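# Press the white cable into the black rail's groove

## Task

Get the white cable seated inside the black rail's groove from one end of the rail to the other, and finish with neither hand in contact with the cable.

## Robot and tools

Robot: two arms, left_arm (on the +y side, carrying a left hand) and right_arm (on the -y side, carrying a right hand). Measured bases: left_arm at (-0.007, +0.251, 0) m, right_arm at (-0.007, -0.363, 0) m, each yawed very slightly (quat_wxyz +1.000, 0, 0, -0.012). A two-camera stand sits behind the arms. Loose objects can occasionally get nudged by something outside the robot.

Scene frame: origin at table-top height, halfway between the nominal bases. +x points out over the table, +z is up, and +y is toward left_arm. Arm names do not match image sides. Positions are in metres and orientations are quaternions in wxyz order. Printed values can be off by a few cm, more at long reach.

Hand point: a point fixed to the palm. Its +z runs along the straight fingers, +y comes out of the palm, and +x crosses the palm away from the thumb on the right hand (toward the thumb on the left hand). Straight fingertips sit about 0.06-0.07 m past the point along +z and 0.06 m behind it along -y. A wrist bracket on the little-finger side can collide with things. Friction and gravity often leave the hand 1-3 cm (sometimes 5 cm) short of, and usually below, the commanded pose. The controller never lets a commanded orientation differ from the measured one by more than 40 degrees.

The row (28 numbers, all in [-1, 1]): the left arm's 14 come first, then the right arm's 14, and both arms must always be filled in. Per arm: dx, dy, dz, rx, ry, rz, then little, ring, middle, index, thumb_bend, thumb_turn, force_limit, speed. The first six are offsets, not poses. They are measured along the scene-frame axes from that arm's Hand target as it stood when the action (or move) began. 1.0 equals 0.6 m of travel or 180 degrees of turn. rx, ry, rz form one rotation vector, turning about the Hand target's position. Every row in an action is measured from that same starting point, so sending the same offset again moves the hand further. Six zeros ask for the current Hand target again, which also helps close a leftover gap. The hand numbers are absolute targets. For fingers and thumb_bend, +1 is straight and -1 is curled. For thumb_turn, +1 puts the thumb beside the palm and -1 puts it opposite the fingers. force_limit runs from about 0 N at -1 to 10 N at +1 (15 N for the two thumb motors). speed runs from near zero at -1 up to full speed at +0.48 and above. No value means 'leave as is': to keep a hand unchanged, resend the last eight numbers you sent for it. If you have sent none yet, use its hand_measured six values followed by hand_force_limit and hand_speed. For a soft grip, close with speed at -0.94 or lower. The thumb and fingers grasp objects about 0.035-0.065 m thick, or handles down to about 0.025 m.

Tools:
- execute_actions(actions, cameras): actions is a list of actions. Each action is up to 15 rows, one per 1/30 s step, and a shorter action repeats its final row. Images come back only when actions is empty or cameras names some. cameras: ["all"], [] or a list of names.
- move(target, speed, blend, blocking, cameras): target is one 28-number row, or a list of up to 15 such rows. Every row is an offset from the same starting Hand targets, not from the row before. The hand travels in a straight line, turning the shorter way. speed is the top path speed in m/s (0.002 to 4.3, default 0.25), and turning is capped at twice that value in rad/s. It can be one number or one per target. blend is in m: the path rounds the corners of intermediate targets by that much, and 0 stops at each target. blocking=false returns after about 0.5 s while the motion continues. Paths do not avoid obstacles or the other arm, and faster paths overshoot more. The result adds a 'move:' line whose ending is done, off_target, moving, held or fault, followed by limits (paced = the pose was clipped, held = steps were withheld). Neither done nor off_target tells you whether anything is being touched.
- wait(seconds 0-10, cameras): lets time pass while holding commands, and returns early if a move finishes.
- stop(cameras): brakes a running move.
- zoom_image(camera, region [x0, y0, x1, y1] in pixels, at most 504x504): gives an enlarged view of the most recent image from that camera.
- show_instructions(): shows the reference pages.
- finished_scene(scene): ends the scene for good.

Cameras: cam_head_left, cam_head_right, cam_high, cam_low, cam_left_wrist, cam_right_wrist, all 672x504.

Results: end_effector_position and end_effector_quat_wxyz (scene frame); Hand target (the last commanded pose after clipping, which is the base for the next offsets); hand_measured (each motor's position on the command scale); hand_stopped_by (moving, target, force, stalled, fault); hand_load_n (fingertip force, positive when a finger is pushed open; it drops to about 0 when a grip is lost); joint positions, velocities and torques; motor temperatures. A MOTOR HOT line appears at 85 °C. At 100 °C the arm goes limp for 30-60 s or more.

Avoid: dropping things or knocking them off the table; striking fixed objects, especially at speed; pressing hard into contact (a target set far beyond the contact point pushes harder); letting the two hands press or clamp on each other; overloading fingers; moving the hand close to its own arm's base; and keeping arms stretched out or straining, which overheats them. A blocked arm keeps pushing until you command it back past the hand point.

Each tool is called after "Emit:" as name([rows], argument=value, ...), one row to a line, values as JSON.

Reference images:

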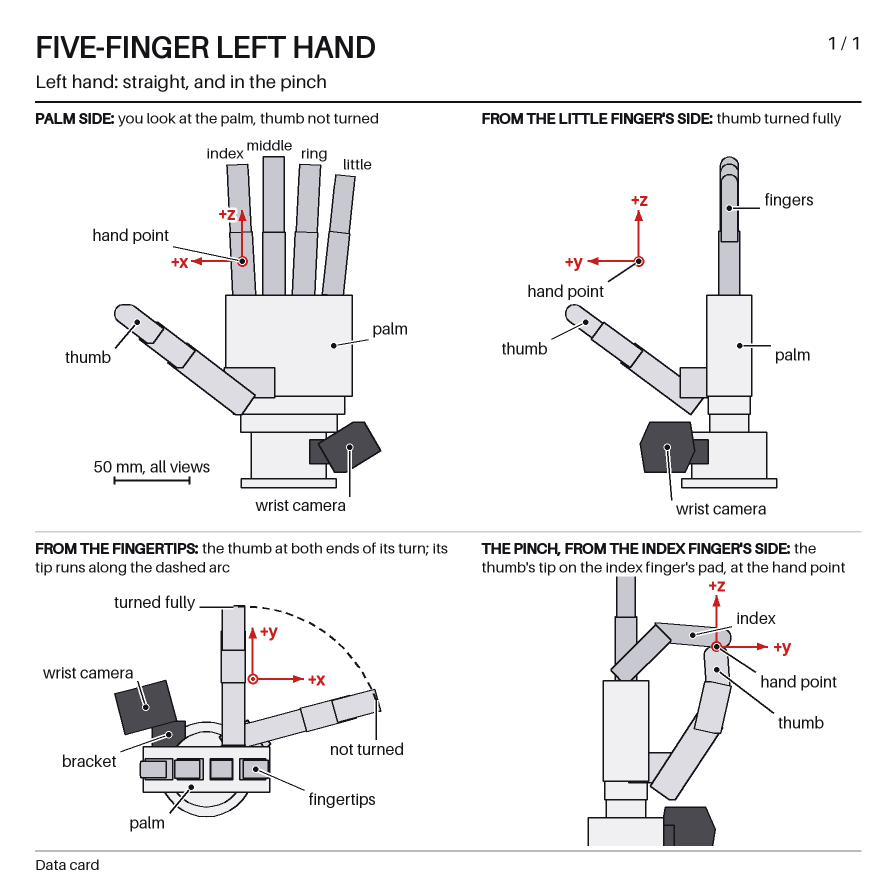

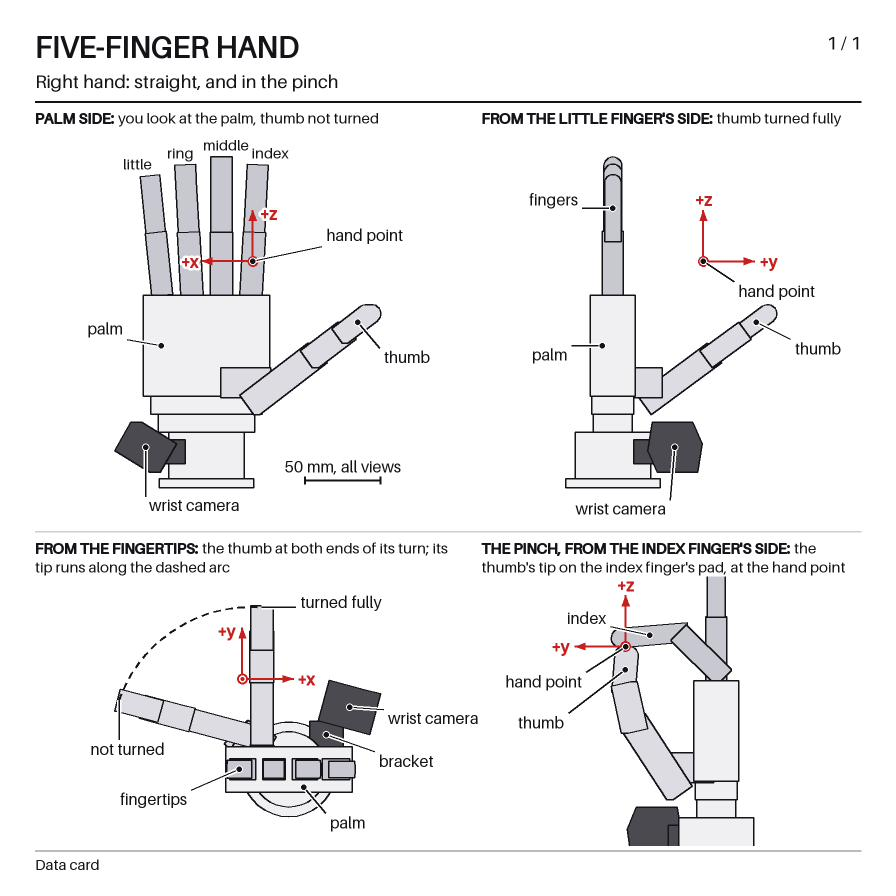

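## Session

Emit:
execute_actions(actions=[])

Scene clock: 0.00 s.
left_arm: end_effector_position=(+0.2839, +0.1986, +0.2611) hand_measured=(+1.000, +1.000, +1.000, +1.000, +1.000, +1.000) hand_load_n=(+0.0, +0.0, +0.0, +0.0, +0.0, +0.0) hand_stopped_by=(target, target, target, target, target, target) hand_force_limit=0.00 hand_speed=-0.80 end_effector_quat_wxyz=(+0.588, +0.046, +0.776, -0.222) | right_arm: end_effector_position=(+0.6315, +0.1404, +0.1182) hand_measured=(+1.000, +1.000, +1.000, +1.000, +1.000, +1.000) hand_load_n=(+0.0, +0.0, +0.0, +0.0, +0.0, +0.0) hand_stopped_by=(target, target, target, target, target, target) hand_force_limit=0.00 hand_speed=-0.80 end_effector_quat_wxyz=(+0.085, -0.148, +0.976, +0.138)
Joint positions: left_arm=[-0.186 0.208 0.443 -0.45 0.204 1.314] | right_arm=[0.589 2.26 2.188 -1.229 -0.183 1.86]
Joint velocities: within noise
Joint torques (N m): no reading
Motor temperatures (°C): left_arm=[27 23 27 27 27 23] | right_arm=[24 25 26 23 23 24]
Heat: left arm: hottest waist 27 °C; right arm: hottest elbow 26 °C.
Hand target: left_arm +0.2849, +0.1983, +0.2817; +0.602, +0.047, +0.765, -0.224 | right_arm +0.6369, +0.1438, +0.1283; +0.095, -0.149, +0.974, +0.143

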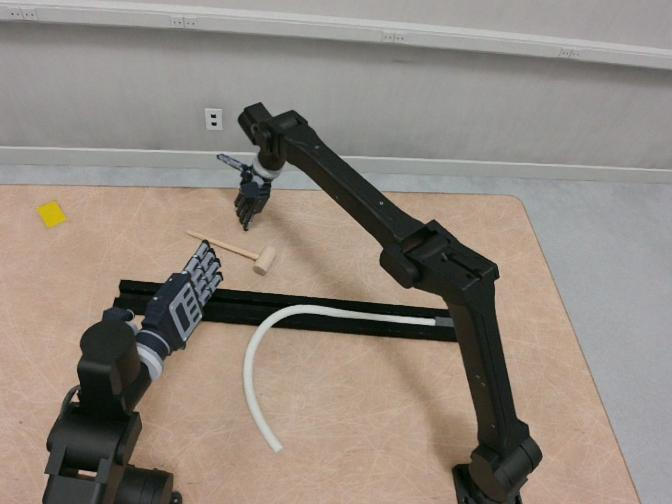

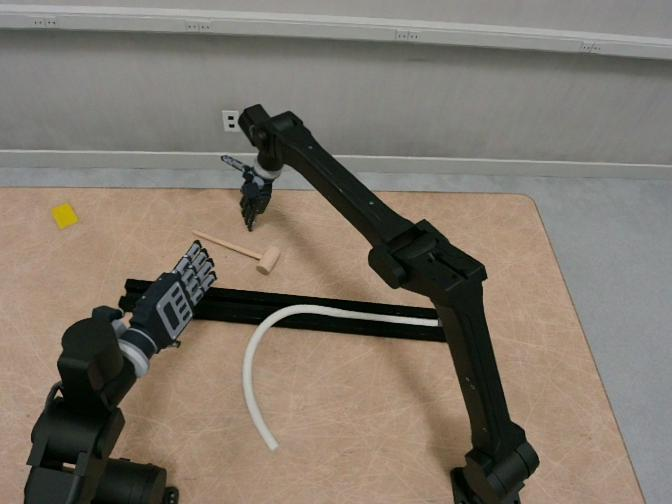

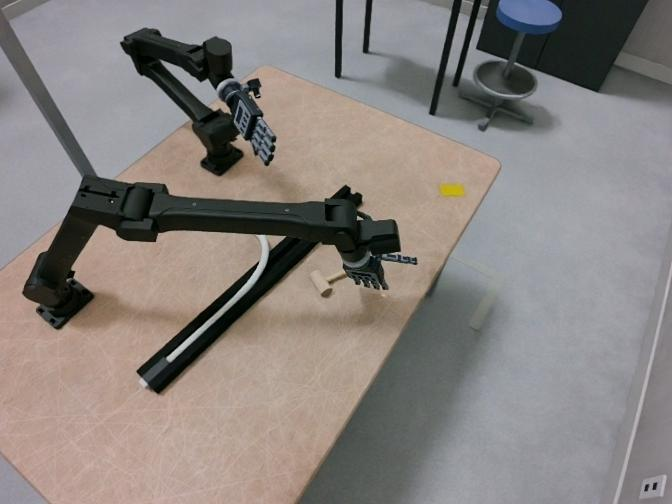

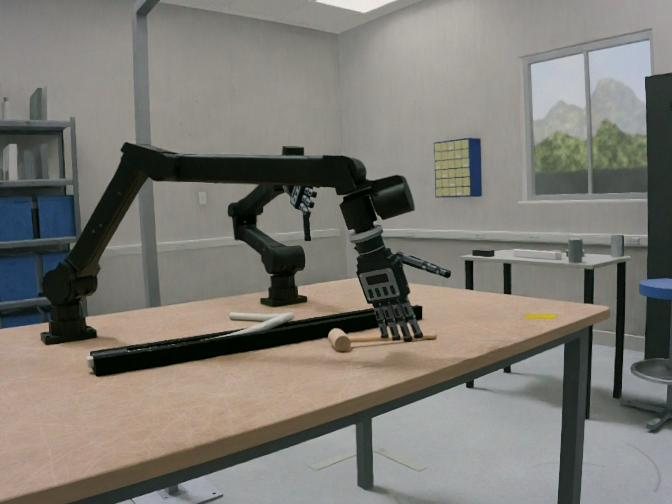

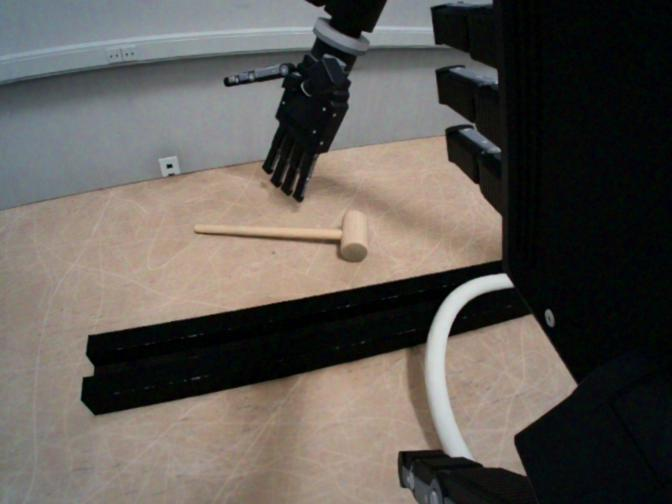

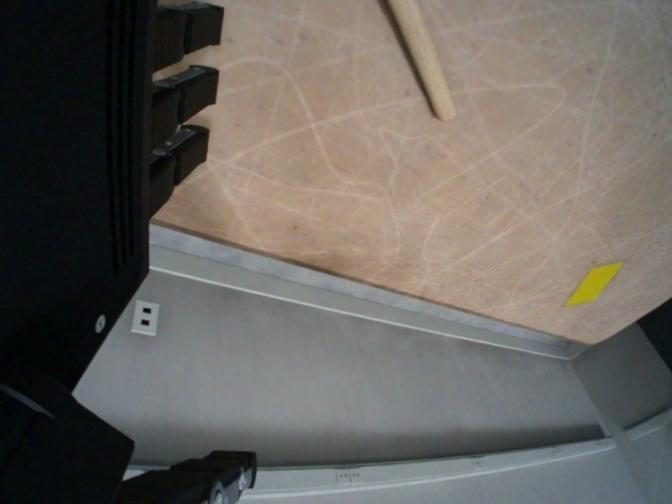

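Emit:
zoom_image(camera="cam_head_left", region=[100, 200, 500, 500])

Emit:
zoom_image(camera="cam_high", region=[100, 150, 440, 405])

Emit:
zoom_image(camera="cam_low", region=[60, 270, 460, 400])

Scaled by 1.260 from the camera's 672x504 image, which has a finer 960x720 frame.

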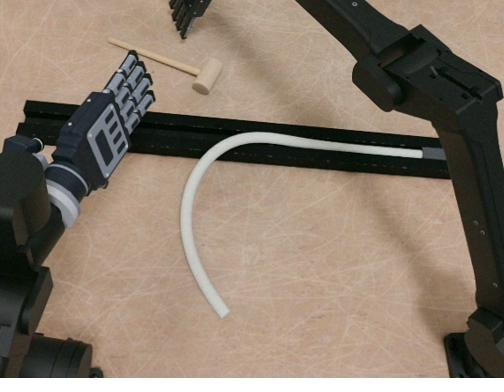

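Scaled by 1.482 from the camera's 672x504 image, which has a finer 960x720 frame.

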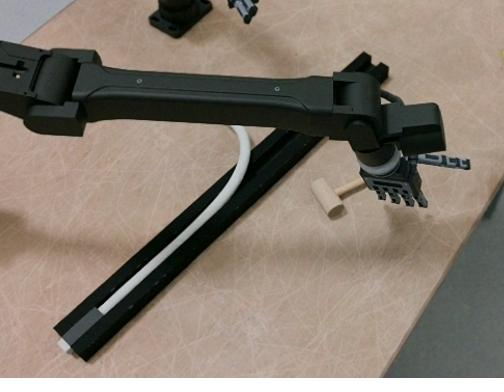

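Scaled by 1.260 from the camera's 672x504 image, which has a finer 960x720 frame.

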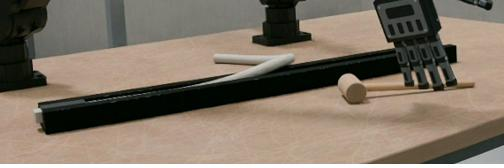

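Emit:
move([
  [0,0,0,0,0,0,1,1,1,1,1,1,0,-0.8,0,0,0.25,0,0,0,1,1,1,1,1,1,0,-0.8],
  [-0.1,0.3,0.1,0,0,0,1,1,1,1,1,1,0,-0.8,-0.4,-0.8,0.35,0,0,-0.26,1,1,1,1,1,1,0,-0.8],
], blend=[0.05,0], speed=0.3, cameras=["all"])

Scene clock: 84.53 s.
left_arm: end_effector_position=(+0.2271, +0.3707, +0.3179) hand_measured=(+1.000, +1.000, +1.000, +1.000, +1.000, +1.000) hand_load_n=(+0.0, +0.0, +0.0, +0.0, +0.0, +0.0) hand_stopped_by=(target, target, target, target, target, target) hand_force_limit=0.00 hand_speed=-0.80 end_effector_quat_wxyz=(+0.630, -0.042, +0.753, -0.185) | right_arm: end_effector_position=(+0.4014, -0.3345, +0.3382) hand_measured=(+1.000, +1.000, +1.000, +1.000, +1.000, +1.000) hand_load_n=(+0.0, +0.0, +0.0, +0.0, +0.0, +0.0) hand_stopped_by=(target, target, target, target, target, target) hand_force_limit=0.00 hand_speed=-0.80 end_effector_quat_wxyz=(+0.146, +0.254, +0.951, +0.094)
Joint positions: left_arm=[1.247 0.437 0.696 -1.129 1.388 2.091] | right_arm=[-0.068 1.059 1.255 -1.443 -0.135 2.023]
Joint torques (N m): left_arm=[0.73 1.9 10.91 0.85 0.34 0.11] | right_arm=[-1.14 -3.6 8.39 0.66 -0.22 -0.17]
Motor temperatures (°C): left_arm=[27 23 36 27 27 23] | right_arm=[24 36 33 23 23 24]
Heat: left arm: hottest elbow 36 °C; right arm: hottest shoulder 36 °C.
Hand target: left_arm +0.2249, +0.3784, +0.3416; +0.602, +0.047, +0.765, -0.223 | right_arm +0.3968, -0.3362, +0.3383; +0.144, +0.250, +0.953, +0.093
Off the commanded pose: left_arm 0.025 m, 12 deg | right_arm 0.005 m, 1 deg.
joint sent to its limit (left arm) — joint 6 (wrist roll), upper limit. The joint targets are off in orientation, not in position.
move: off_target (left_arm)

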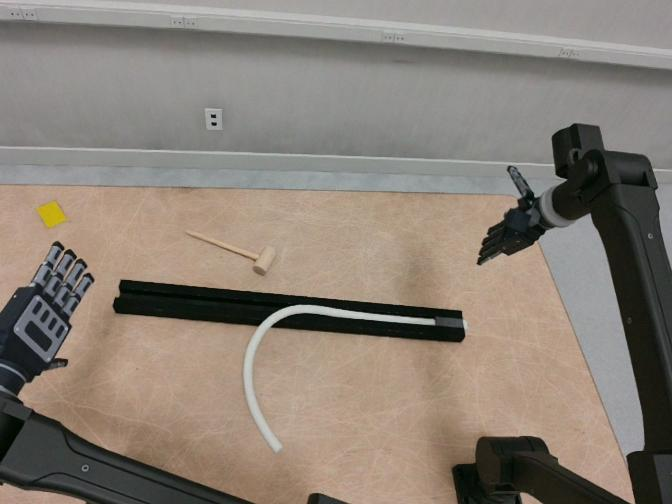

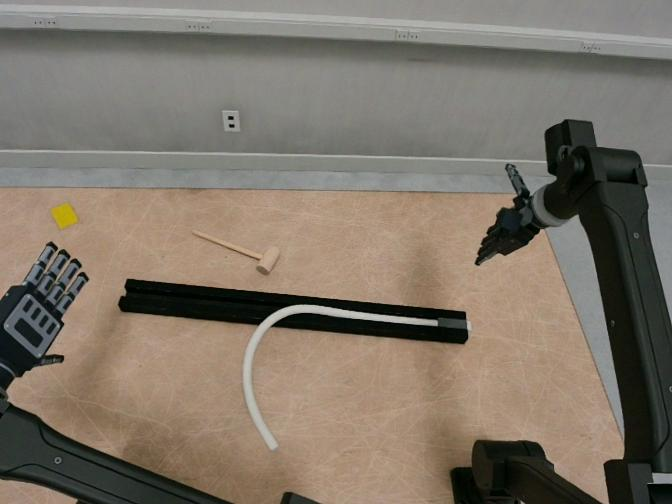

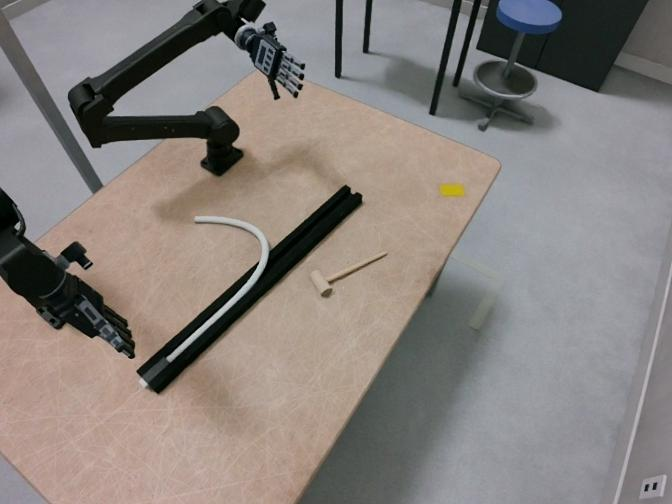

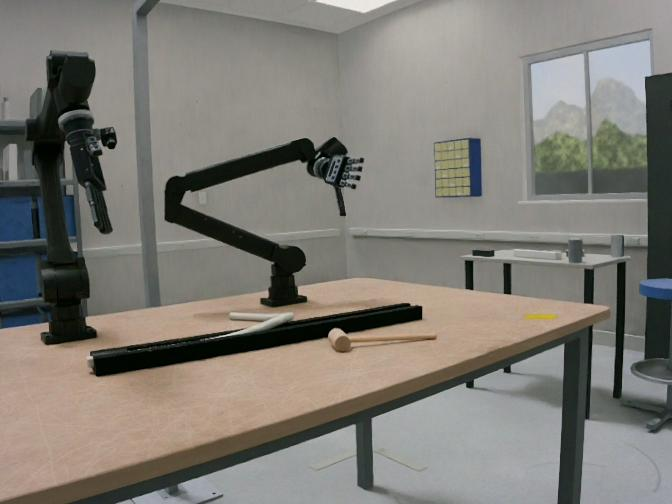

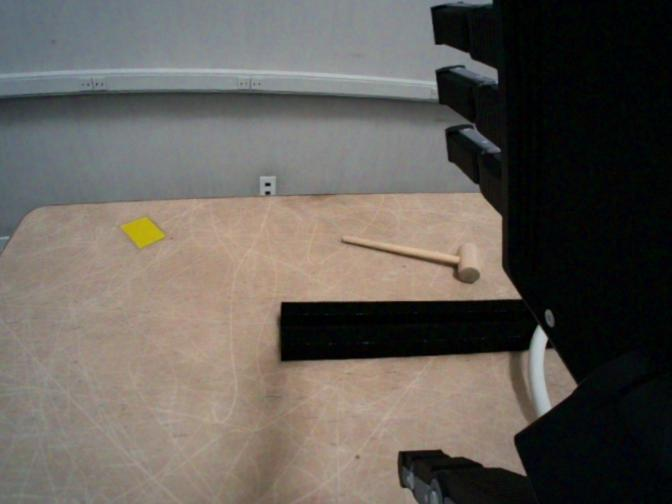

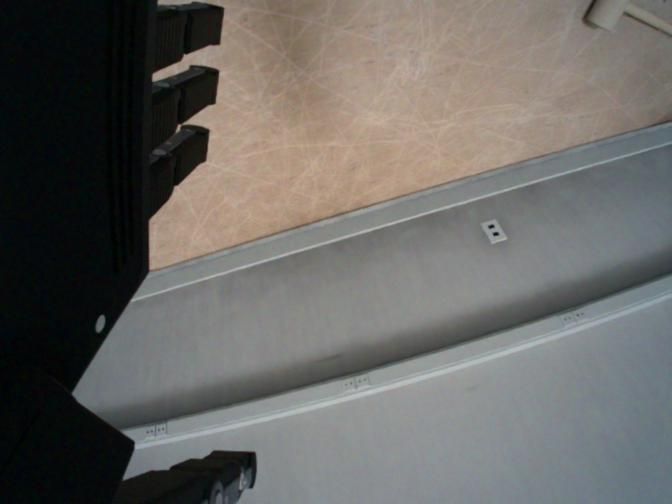

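Emit:
zoom_image(camera="cam_head_left", region=[100, 260, 300, 410])

Emit:
zoom_image(camera="cam_head_left", region=[220, 280, 480, 475])

Emit:
zoom_image(camera="cam_high", region=[130, 170, 390, 400])

Emit:
zoom_image(camera="cam_low", region=[80, 270, 440, 400])

Scaled by 2.520 from the camera's 672x504 image, which has a finer 960x720 frame.

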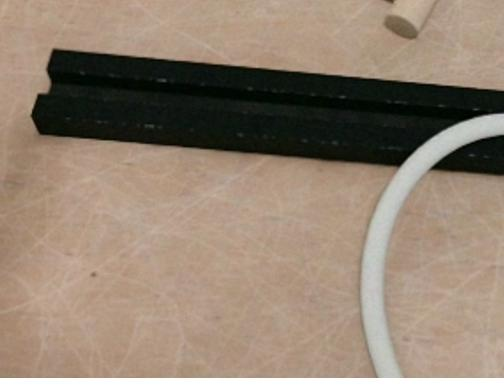

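Scaled by 1.938 from the camera's 672x504 image, which has a finer 960x720 frame.

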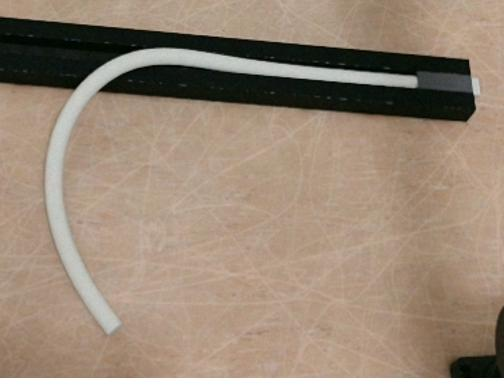

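Scaled by 1.938 from the camera's 672x504 image, which has a finer 960x720 frame.

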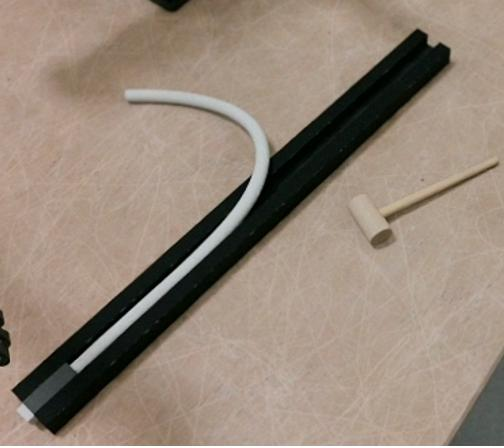

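Scaled by 1.400 from the camera's 672x504 image, which has a finer 960x720 frame.

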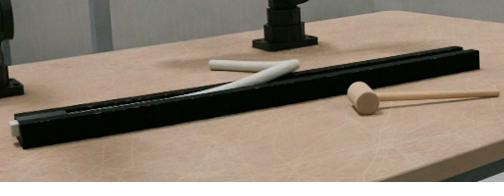

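Emit:
move(target=[0.2085,-0.214,-0.1527,-0.2056,0.4476,0.4406,1,1,1,1,1,1,0,-0.8,-0.078,0.1437,-0.23,-0.129,0.0278,0.656,1,1,1,1,1,1,0,-0.8], speed=0.3, cameras=["all"])

Scene clock: 252.57 s.
left_arm: end_effector_position=(+0.3371, +0.2461, +0.2354) hand_measured=(+1.000, +1.000, +1.000, +1.000, +1.000, +1.000) hand_load_n=(+0.0, +0.0, +0.0, +0.0, +0.0, +0.0) hand_stopped_by=(target, target, target, target, target, target) hand_force_limit=0.00 hand_speed=-0.80 end_effector_quat_wxyz=(+0.012, +0.697, -0.717, -0.012) | right_arm: end_effector_position=(+0.3317, -0.2547, +0.1930) hand_measured=(+1.000, +1.000, +1.000, +1.000, +1.000, +1.000) hand_load_n=(+0.0, +0.0, +0.0, -0.5, -0.5, +0.0) hand_stopped_by=(target, target, target, target, target, target) hand_force_limit=0.00 hand_speed=-0.80 end_effector_quat_wxyz=(+0.016, +0.699, -0.715, -0.012)
Joint positions: left_arm=[0.084 1.423 1.387 -1.569 -0.003 0.088] | right_arm=[0.213 1.437 1.29 -1.464 -0.001 0.213]
Joint torques (N m): left_arm=[0.79 -10.34 10.26 -0.34 -0.02 -0.23] | right_arm=[0.26 -6.59 11.59 1.02 0.09 -0.16]
Motor temperatures (°C): left_arm=[27 23 45 27 27 23] | right_arm=[24 27 34 23 24 24]
Heat: left arm: hottest elbow 45 °C; right arm: hottest elbow 34 °C.
Hand target: left_arm +0.3500, +0.2499, +0.2501; +0.000, +0.707, -0.707, +0.000 | right_arm +0.3501, -0.2500, +0.2003; +0.000, +0.707, -0.707, +0.000
Off the commanded pose: left_arm 0.020 m, 3 deg | right_arm 0.020 m, 3 deg.
move: off_target (left_arm, right_arm)

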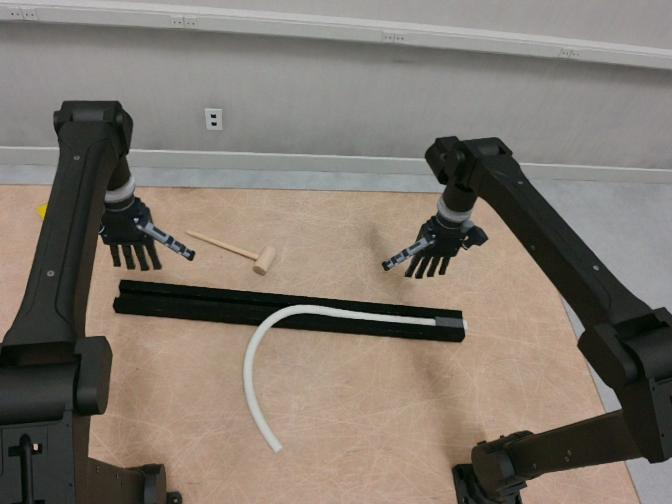

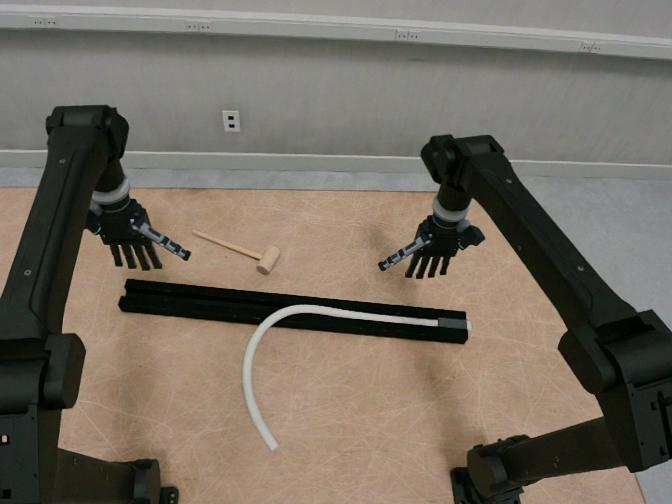

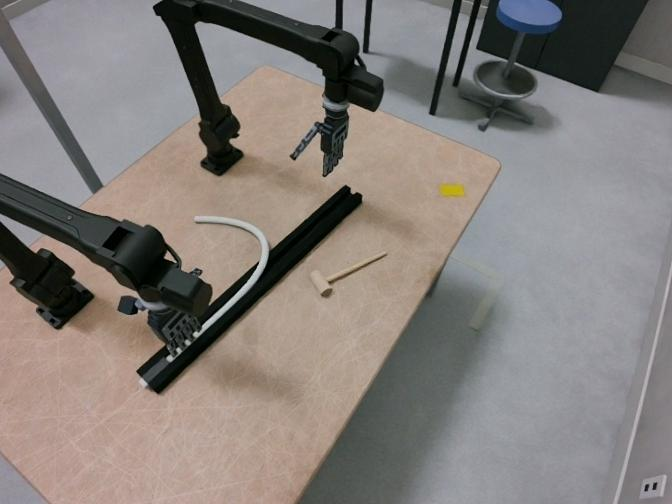

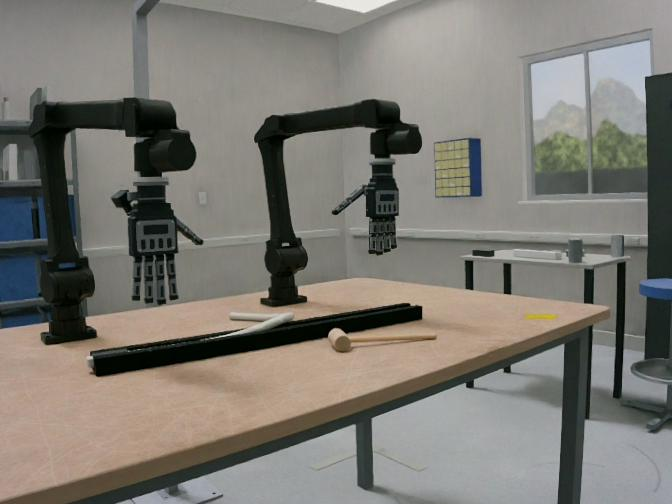

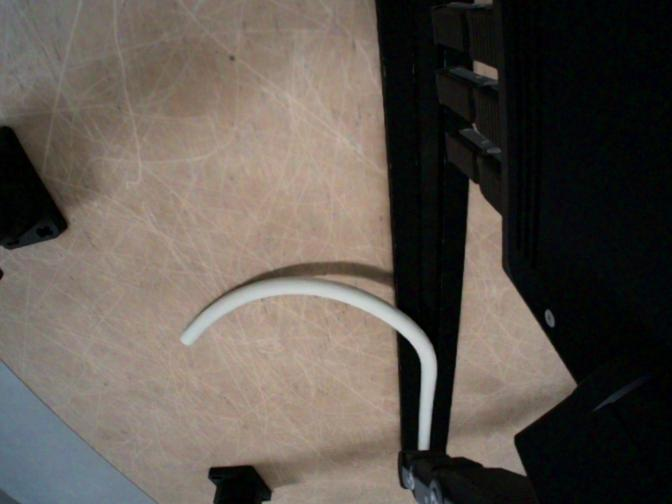

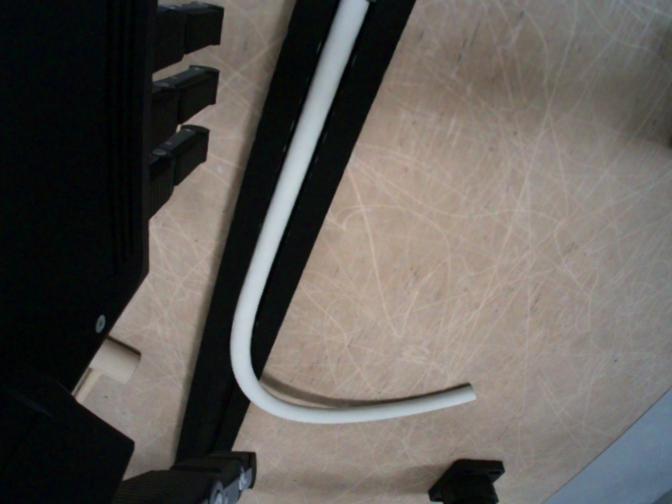

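Emit:
zoom_image(camera="cam_head_left", region=[80, 180, 280, 330])

Emit:
zoom_image(camera="cam_head_left", region=[350, 180, 550, 330])

Emit:
zoom_image(camera="cam_left_wrist", region=[0, 0, 504, 504])

Emit:
zoom_image(camera="cam_right_wrist", region=[140, 0, 644, 504])

Scaled by 2.520 from the camera's 672x504 image, which has a finer 960x720 frame.

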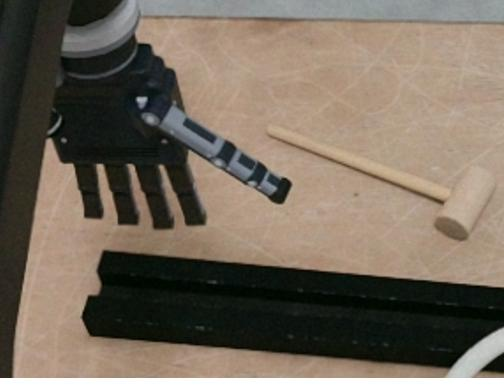

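Scaled by 2.520 from the camera's 672x504 image, which has a finer 960x720 frame.

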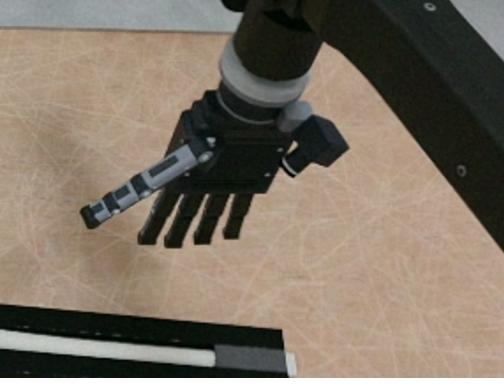

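Scaled by 1.000.

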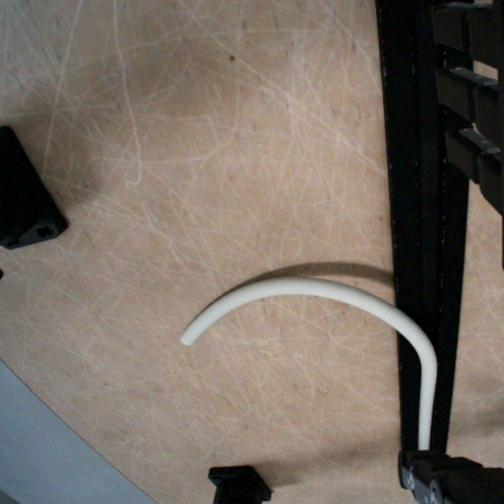

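Scaled by 1.000.

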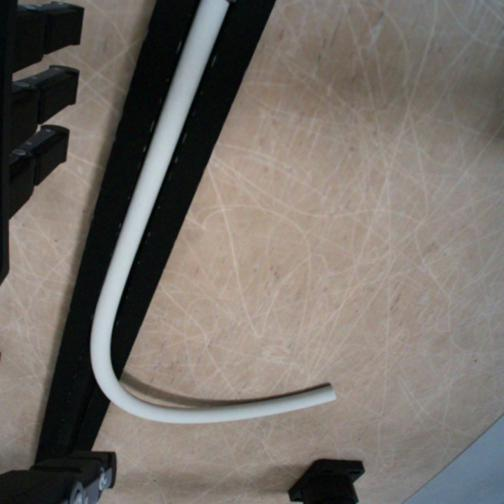

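Emit:
move(target=[-0.113,-0.462,-0.1,0,0,0.25,1,1,1,1,1,1,0,-0.8,0,0,0,0,0,0,1,1,1,1,1,1,0,-0.8], speed=0.25, cameras=["all"])

Scene clock: 635.87 s.
left_arm: end_effector_position=(+0.2805, -0.0209, +0.1890) hand_measured=(+1.000, +1.000, +1.000, +1.000, +1.000, +1.000) hand_load_n=(+0.0, +0.0, +0.0, +0.0, +0.0, +0.5) hand_stopped_by=(target, target, target, target, target, target) hand_force_limit=0.00 hand_speed=-0.80 end_effector_quat_wxyz=(+0.000, +0.923, -0.384, -0.006) | right_arm: end_effector_position=(+0.3317, -0.2547, +0.1930) hand_measured=(+1.000, +1.000, +1.000, +1.000, +1.000, +1.000) hand_load_n=(+0.0, +0.0, +0.5, +0.0, +0.0, +0.0) hand_stopped_by=(target, target, target, target, target, target) hand_force_limit=0.00 hand_speed=-0.80 end_effector_quat_wxyz=(+0.016, +0.699, -0.715, -0.012)
Joint positions: left_arm=[-0.566 1.329 1.179 -1.432 0.002 -1.373] | right_arm=[0.213 1.437 1.29 -1.464 -0.001 0.212]
Joint torques (N m): left_arm=[-1.08 -9.05 7.19 0.57 -0.21 -0.19] | right_arm=[0.03 -6.59 11.56 0.98 0.08 -0.14]
Motor temperatures (°C): left_arm=[27 25 49 27 27 23] | right_arm=[24 28 43 23 23 24]
Heat: left arm: hottest elbow 49 °C; right arm: hottest elbow 43 °C.
Hand target: left_arm +0.2821, -0.0272, +0.1900; -0.001, +0.924, -0.383, +0.000 | right_arm +0.3501, -0.2500, +0.2003; +0.000, +0.707, -0.707, +0.000
Off the commanded pose: left_arm 0.007 m, 1 deg | right_arm 0.020 m, 3 deg.
move: off_target (right_arm)

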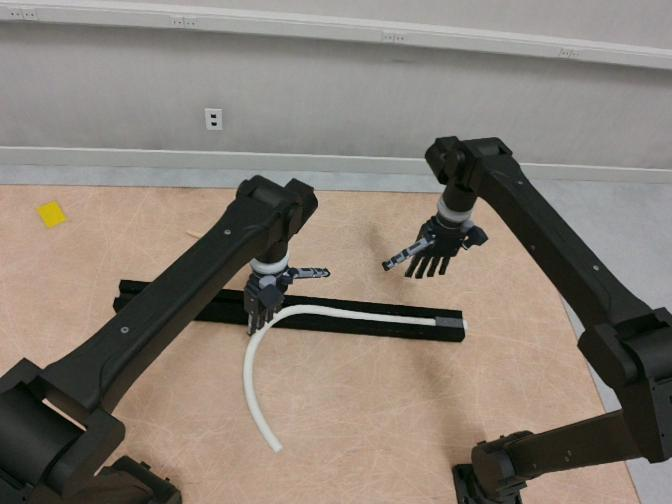

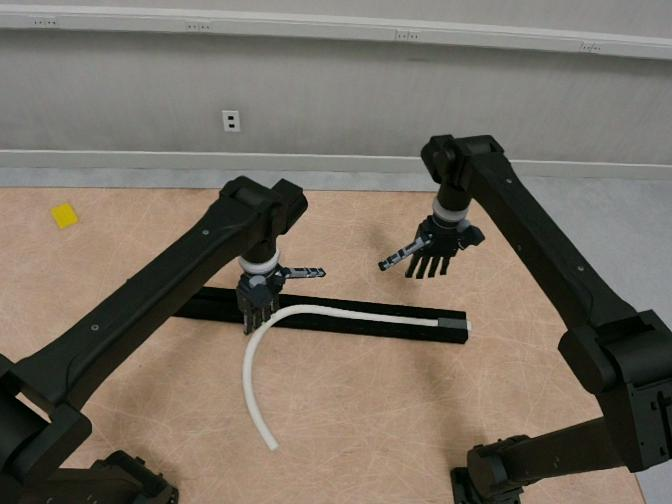

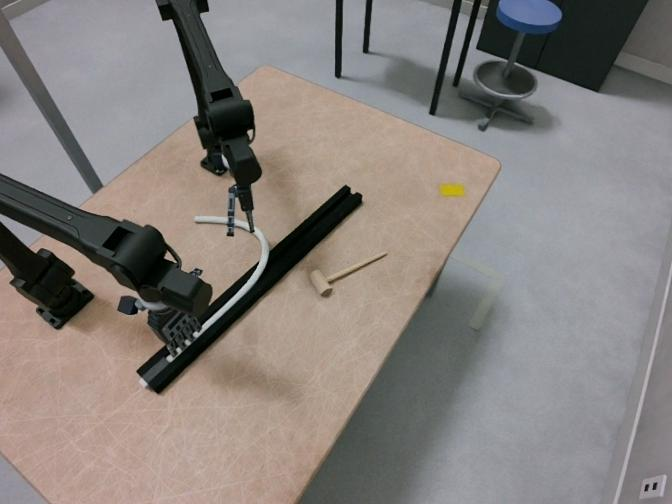

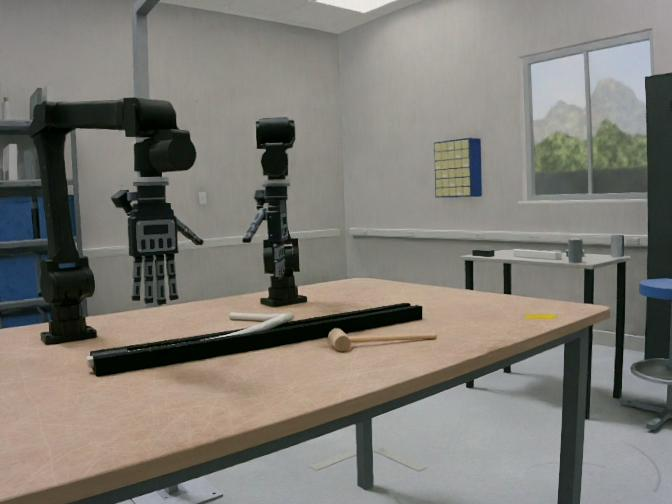

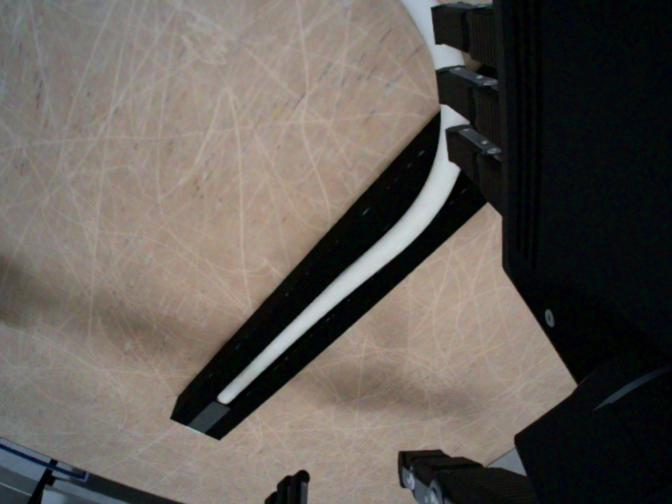

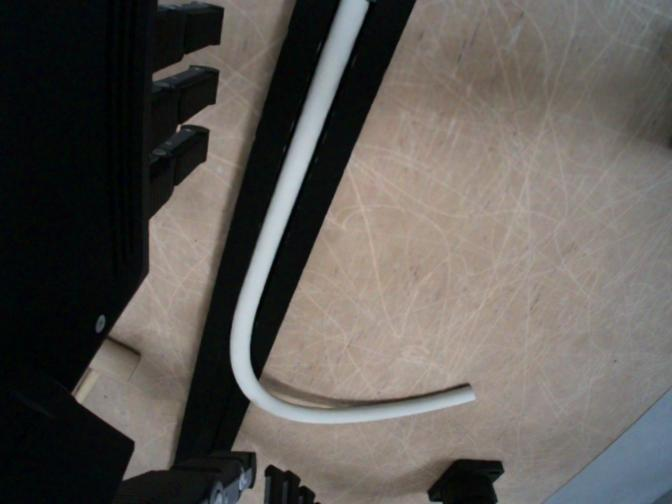

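Emit:
move(target=[0,0,-0.1,0,0,0,1,1,1,1,1,1,0,-0.8,0,0,0,0,0,0,1,1,1,1,1,1,0,-0.8], speed=0.15, cameras=["cam_head_left","cam_high","cam_low","cam_left_wrist","cam_right_wrist"])

Emit:
zoom_image(camera="cam_high", region=[170, 160, 330, 300])

Emit:
zoom_image(camera="cam_head_left", region=[200, 260, 350, 400])

Emit:
zoom_image(camera="cam_low", region=[200, 230, 350, 350])

Scene clock: 654.47 s.
left_arm: end_effector_position=(+0.2808, -0.0210, +0.1303) hand_measured=(+1.000, +1.000, +1.000, +1.000, +1.000, +1.000) hand_load_n=(+0.0, +0.0, +0.0, +0.0, +0.0, +0.0) hand_stopped_by=(target, target, target, target, target, target) hand_force_limit=0.00 hand_speed=-0.80 end_effector_quat_wxyz=(+0.000, +0.924, -0.384, -0.005) | right_arm: end_effector_position=(+0.3317, -0.2547, +0.1930) hand_measured=(+1.000, +1.000, +1.000, +1.000, +1.000, +1.000) hand_load_n=(+0.0, +0.0, +0.0, +0.0, +0.0, +0.0) hand_stopped_by=(target, target, target, target, target, target) hand_force_limit=0.00 hand_speed=-0.80 end_effector_quat_wxyz=(+0.016, +0.699, -0.715, -0.012)
Joint positions: left_arm=[-0.566 1.364 1.054 -1.27 0.002 -1.374] | right_arm=[0.213 1.437 1.29 -1.464 -0.001 0.212]
Joint torques (N m): left_arm=[-1.08 -9.05 6.84 0.65 -0.2 -0.2] | right_arm=[0.03 -6.48 11.56 0.96 0.09 -0.14]
Heat: left arm: hottest elbow 46 °C; right arm: hottest elbow 43 °C.
Hand target: left_arm +0.2821, -0.0272, +0.1300; -0.001, +0.924, -0.383, +0.000 | right_arm +0.3501, -0.2500, +0.2003; +0.000, +0.707, -0.707, +0.000
Off the commanded pose: left_arm 0.006 m, 1 deg | right_arm 0.020 m, 3 deg.
move: off_target (right_arm)
Images, in order (width x height): cam_head_left 672x504, cam_high 672x504, cam_low 672x504, cam_left_wrist 672x504, cam_right_wrist 672x504.

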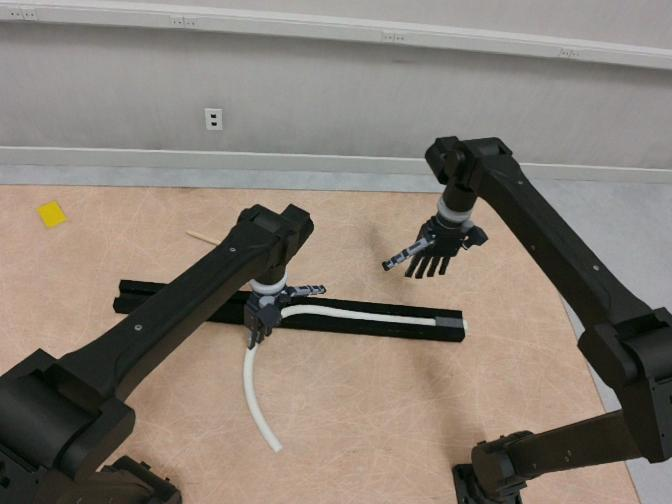

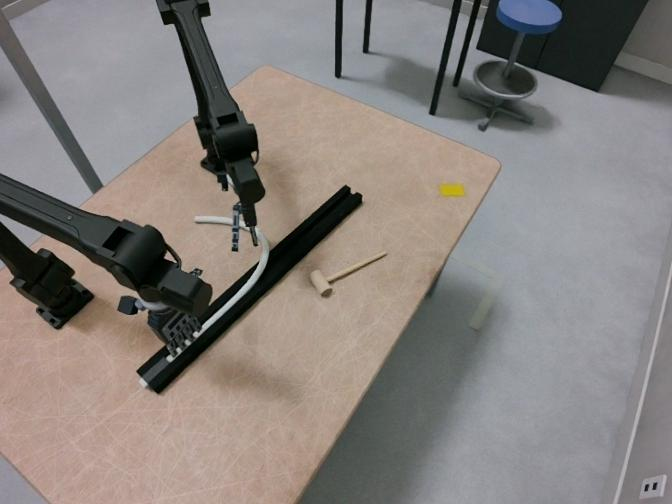

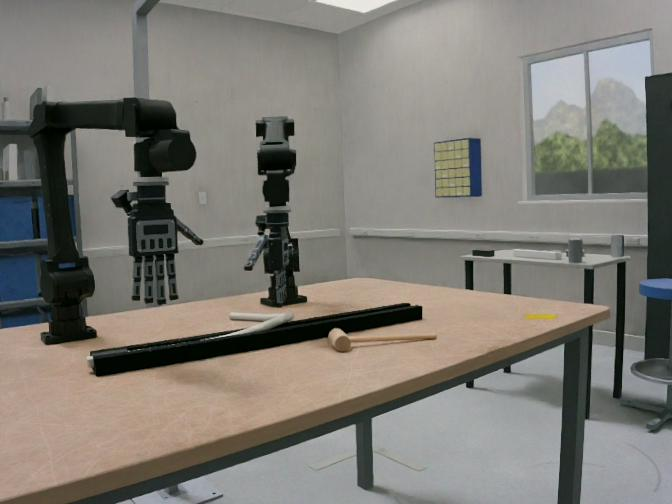

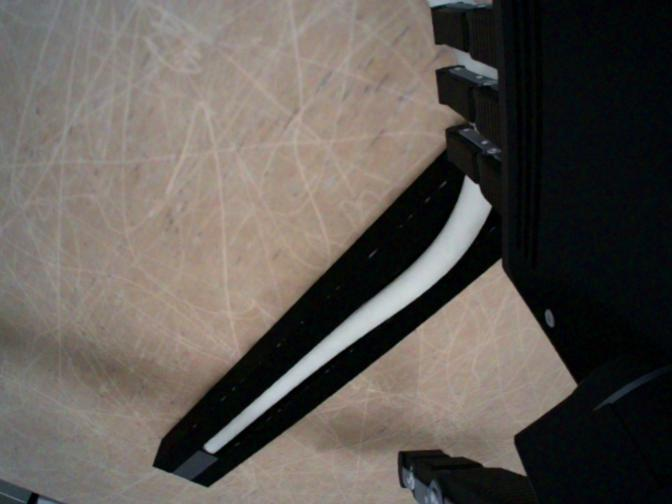

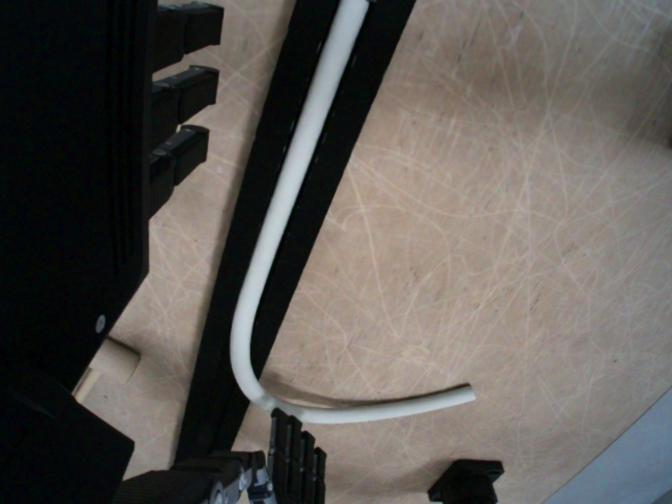

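Scaled by 3.150 from the camera's 672x504 image, which has a finer 960x720 frame.

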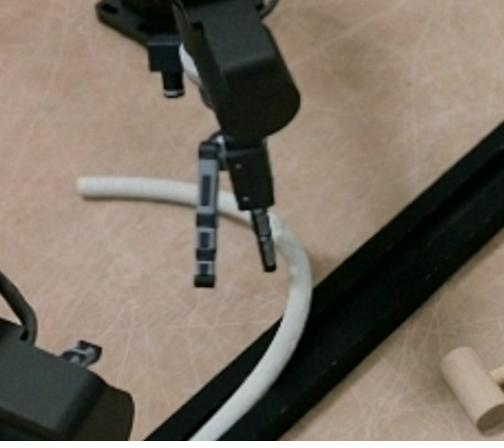

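Scaled by 3.360 from the camera's 672x504 image, which has a finer 960x720 frame.

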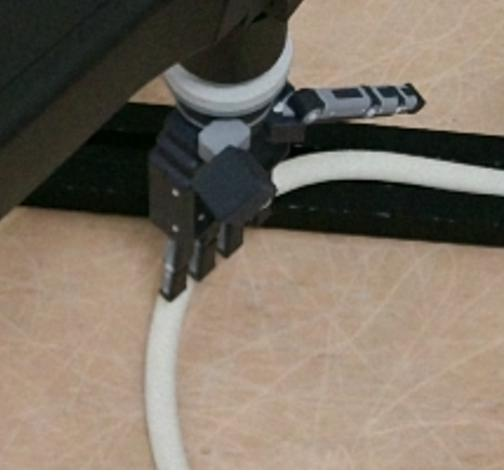

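Scaled by 3.360 from the camera's 672x504 image, which has a finer 960x720 frame.

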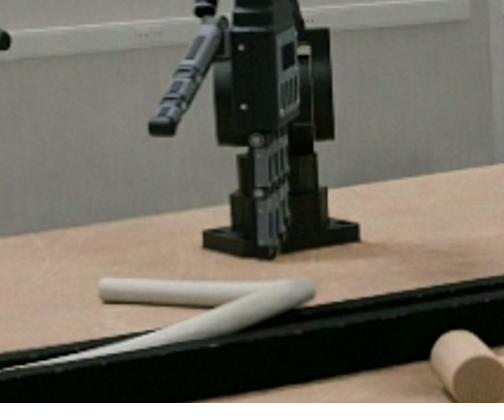

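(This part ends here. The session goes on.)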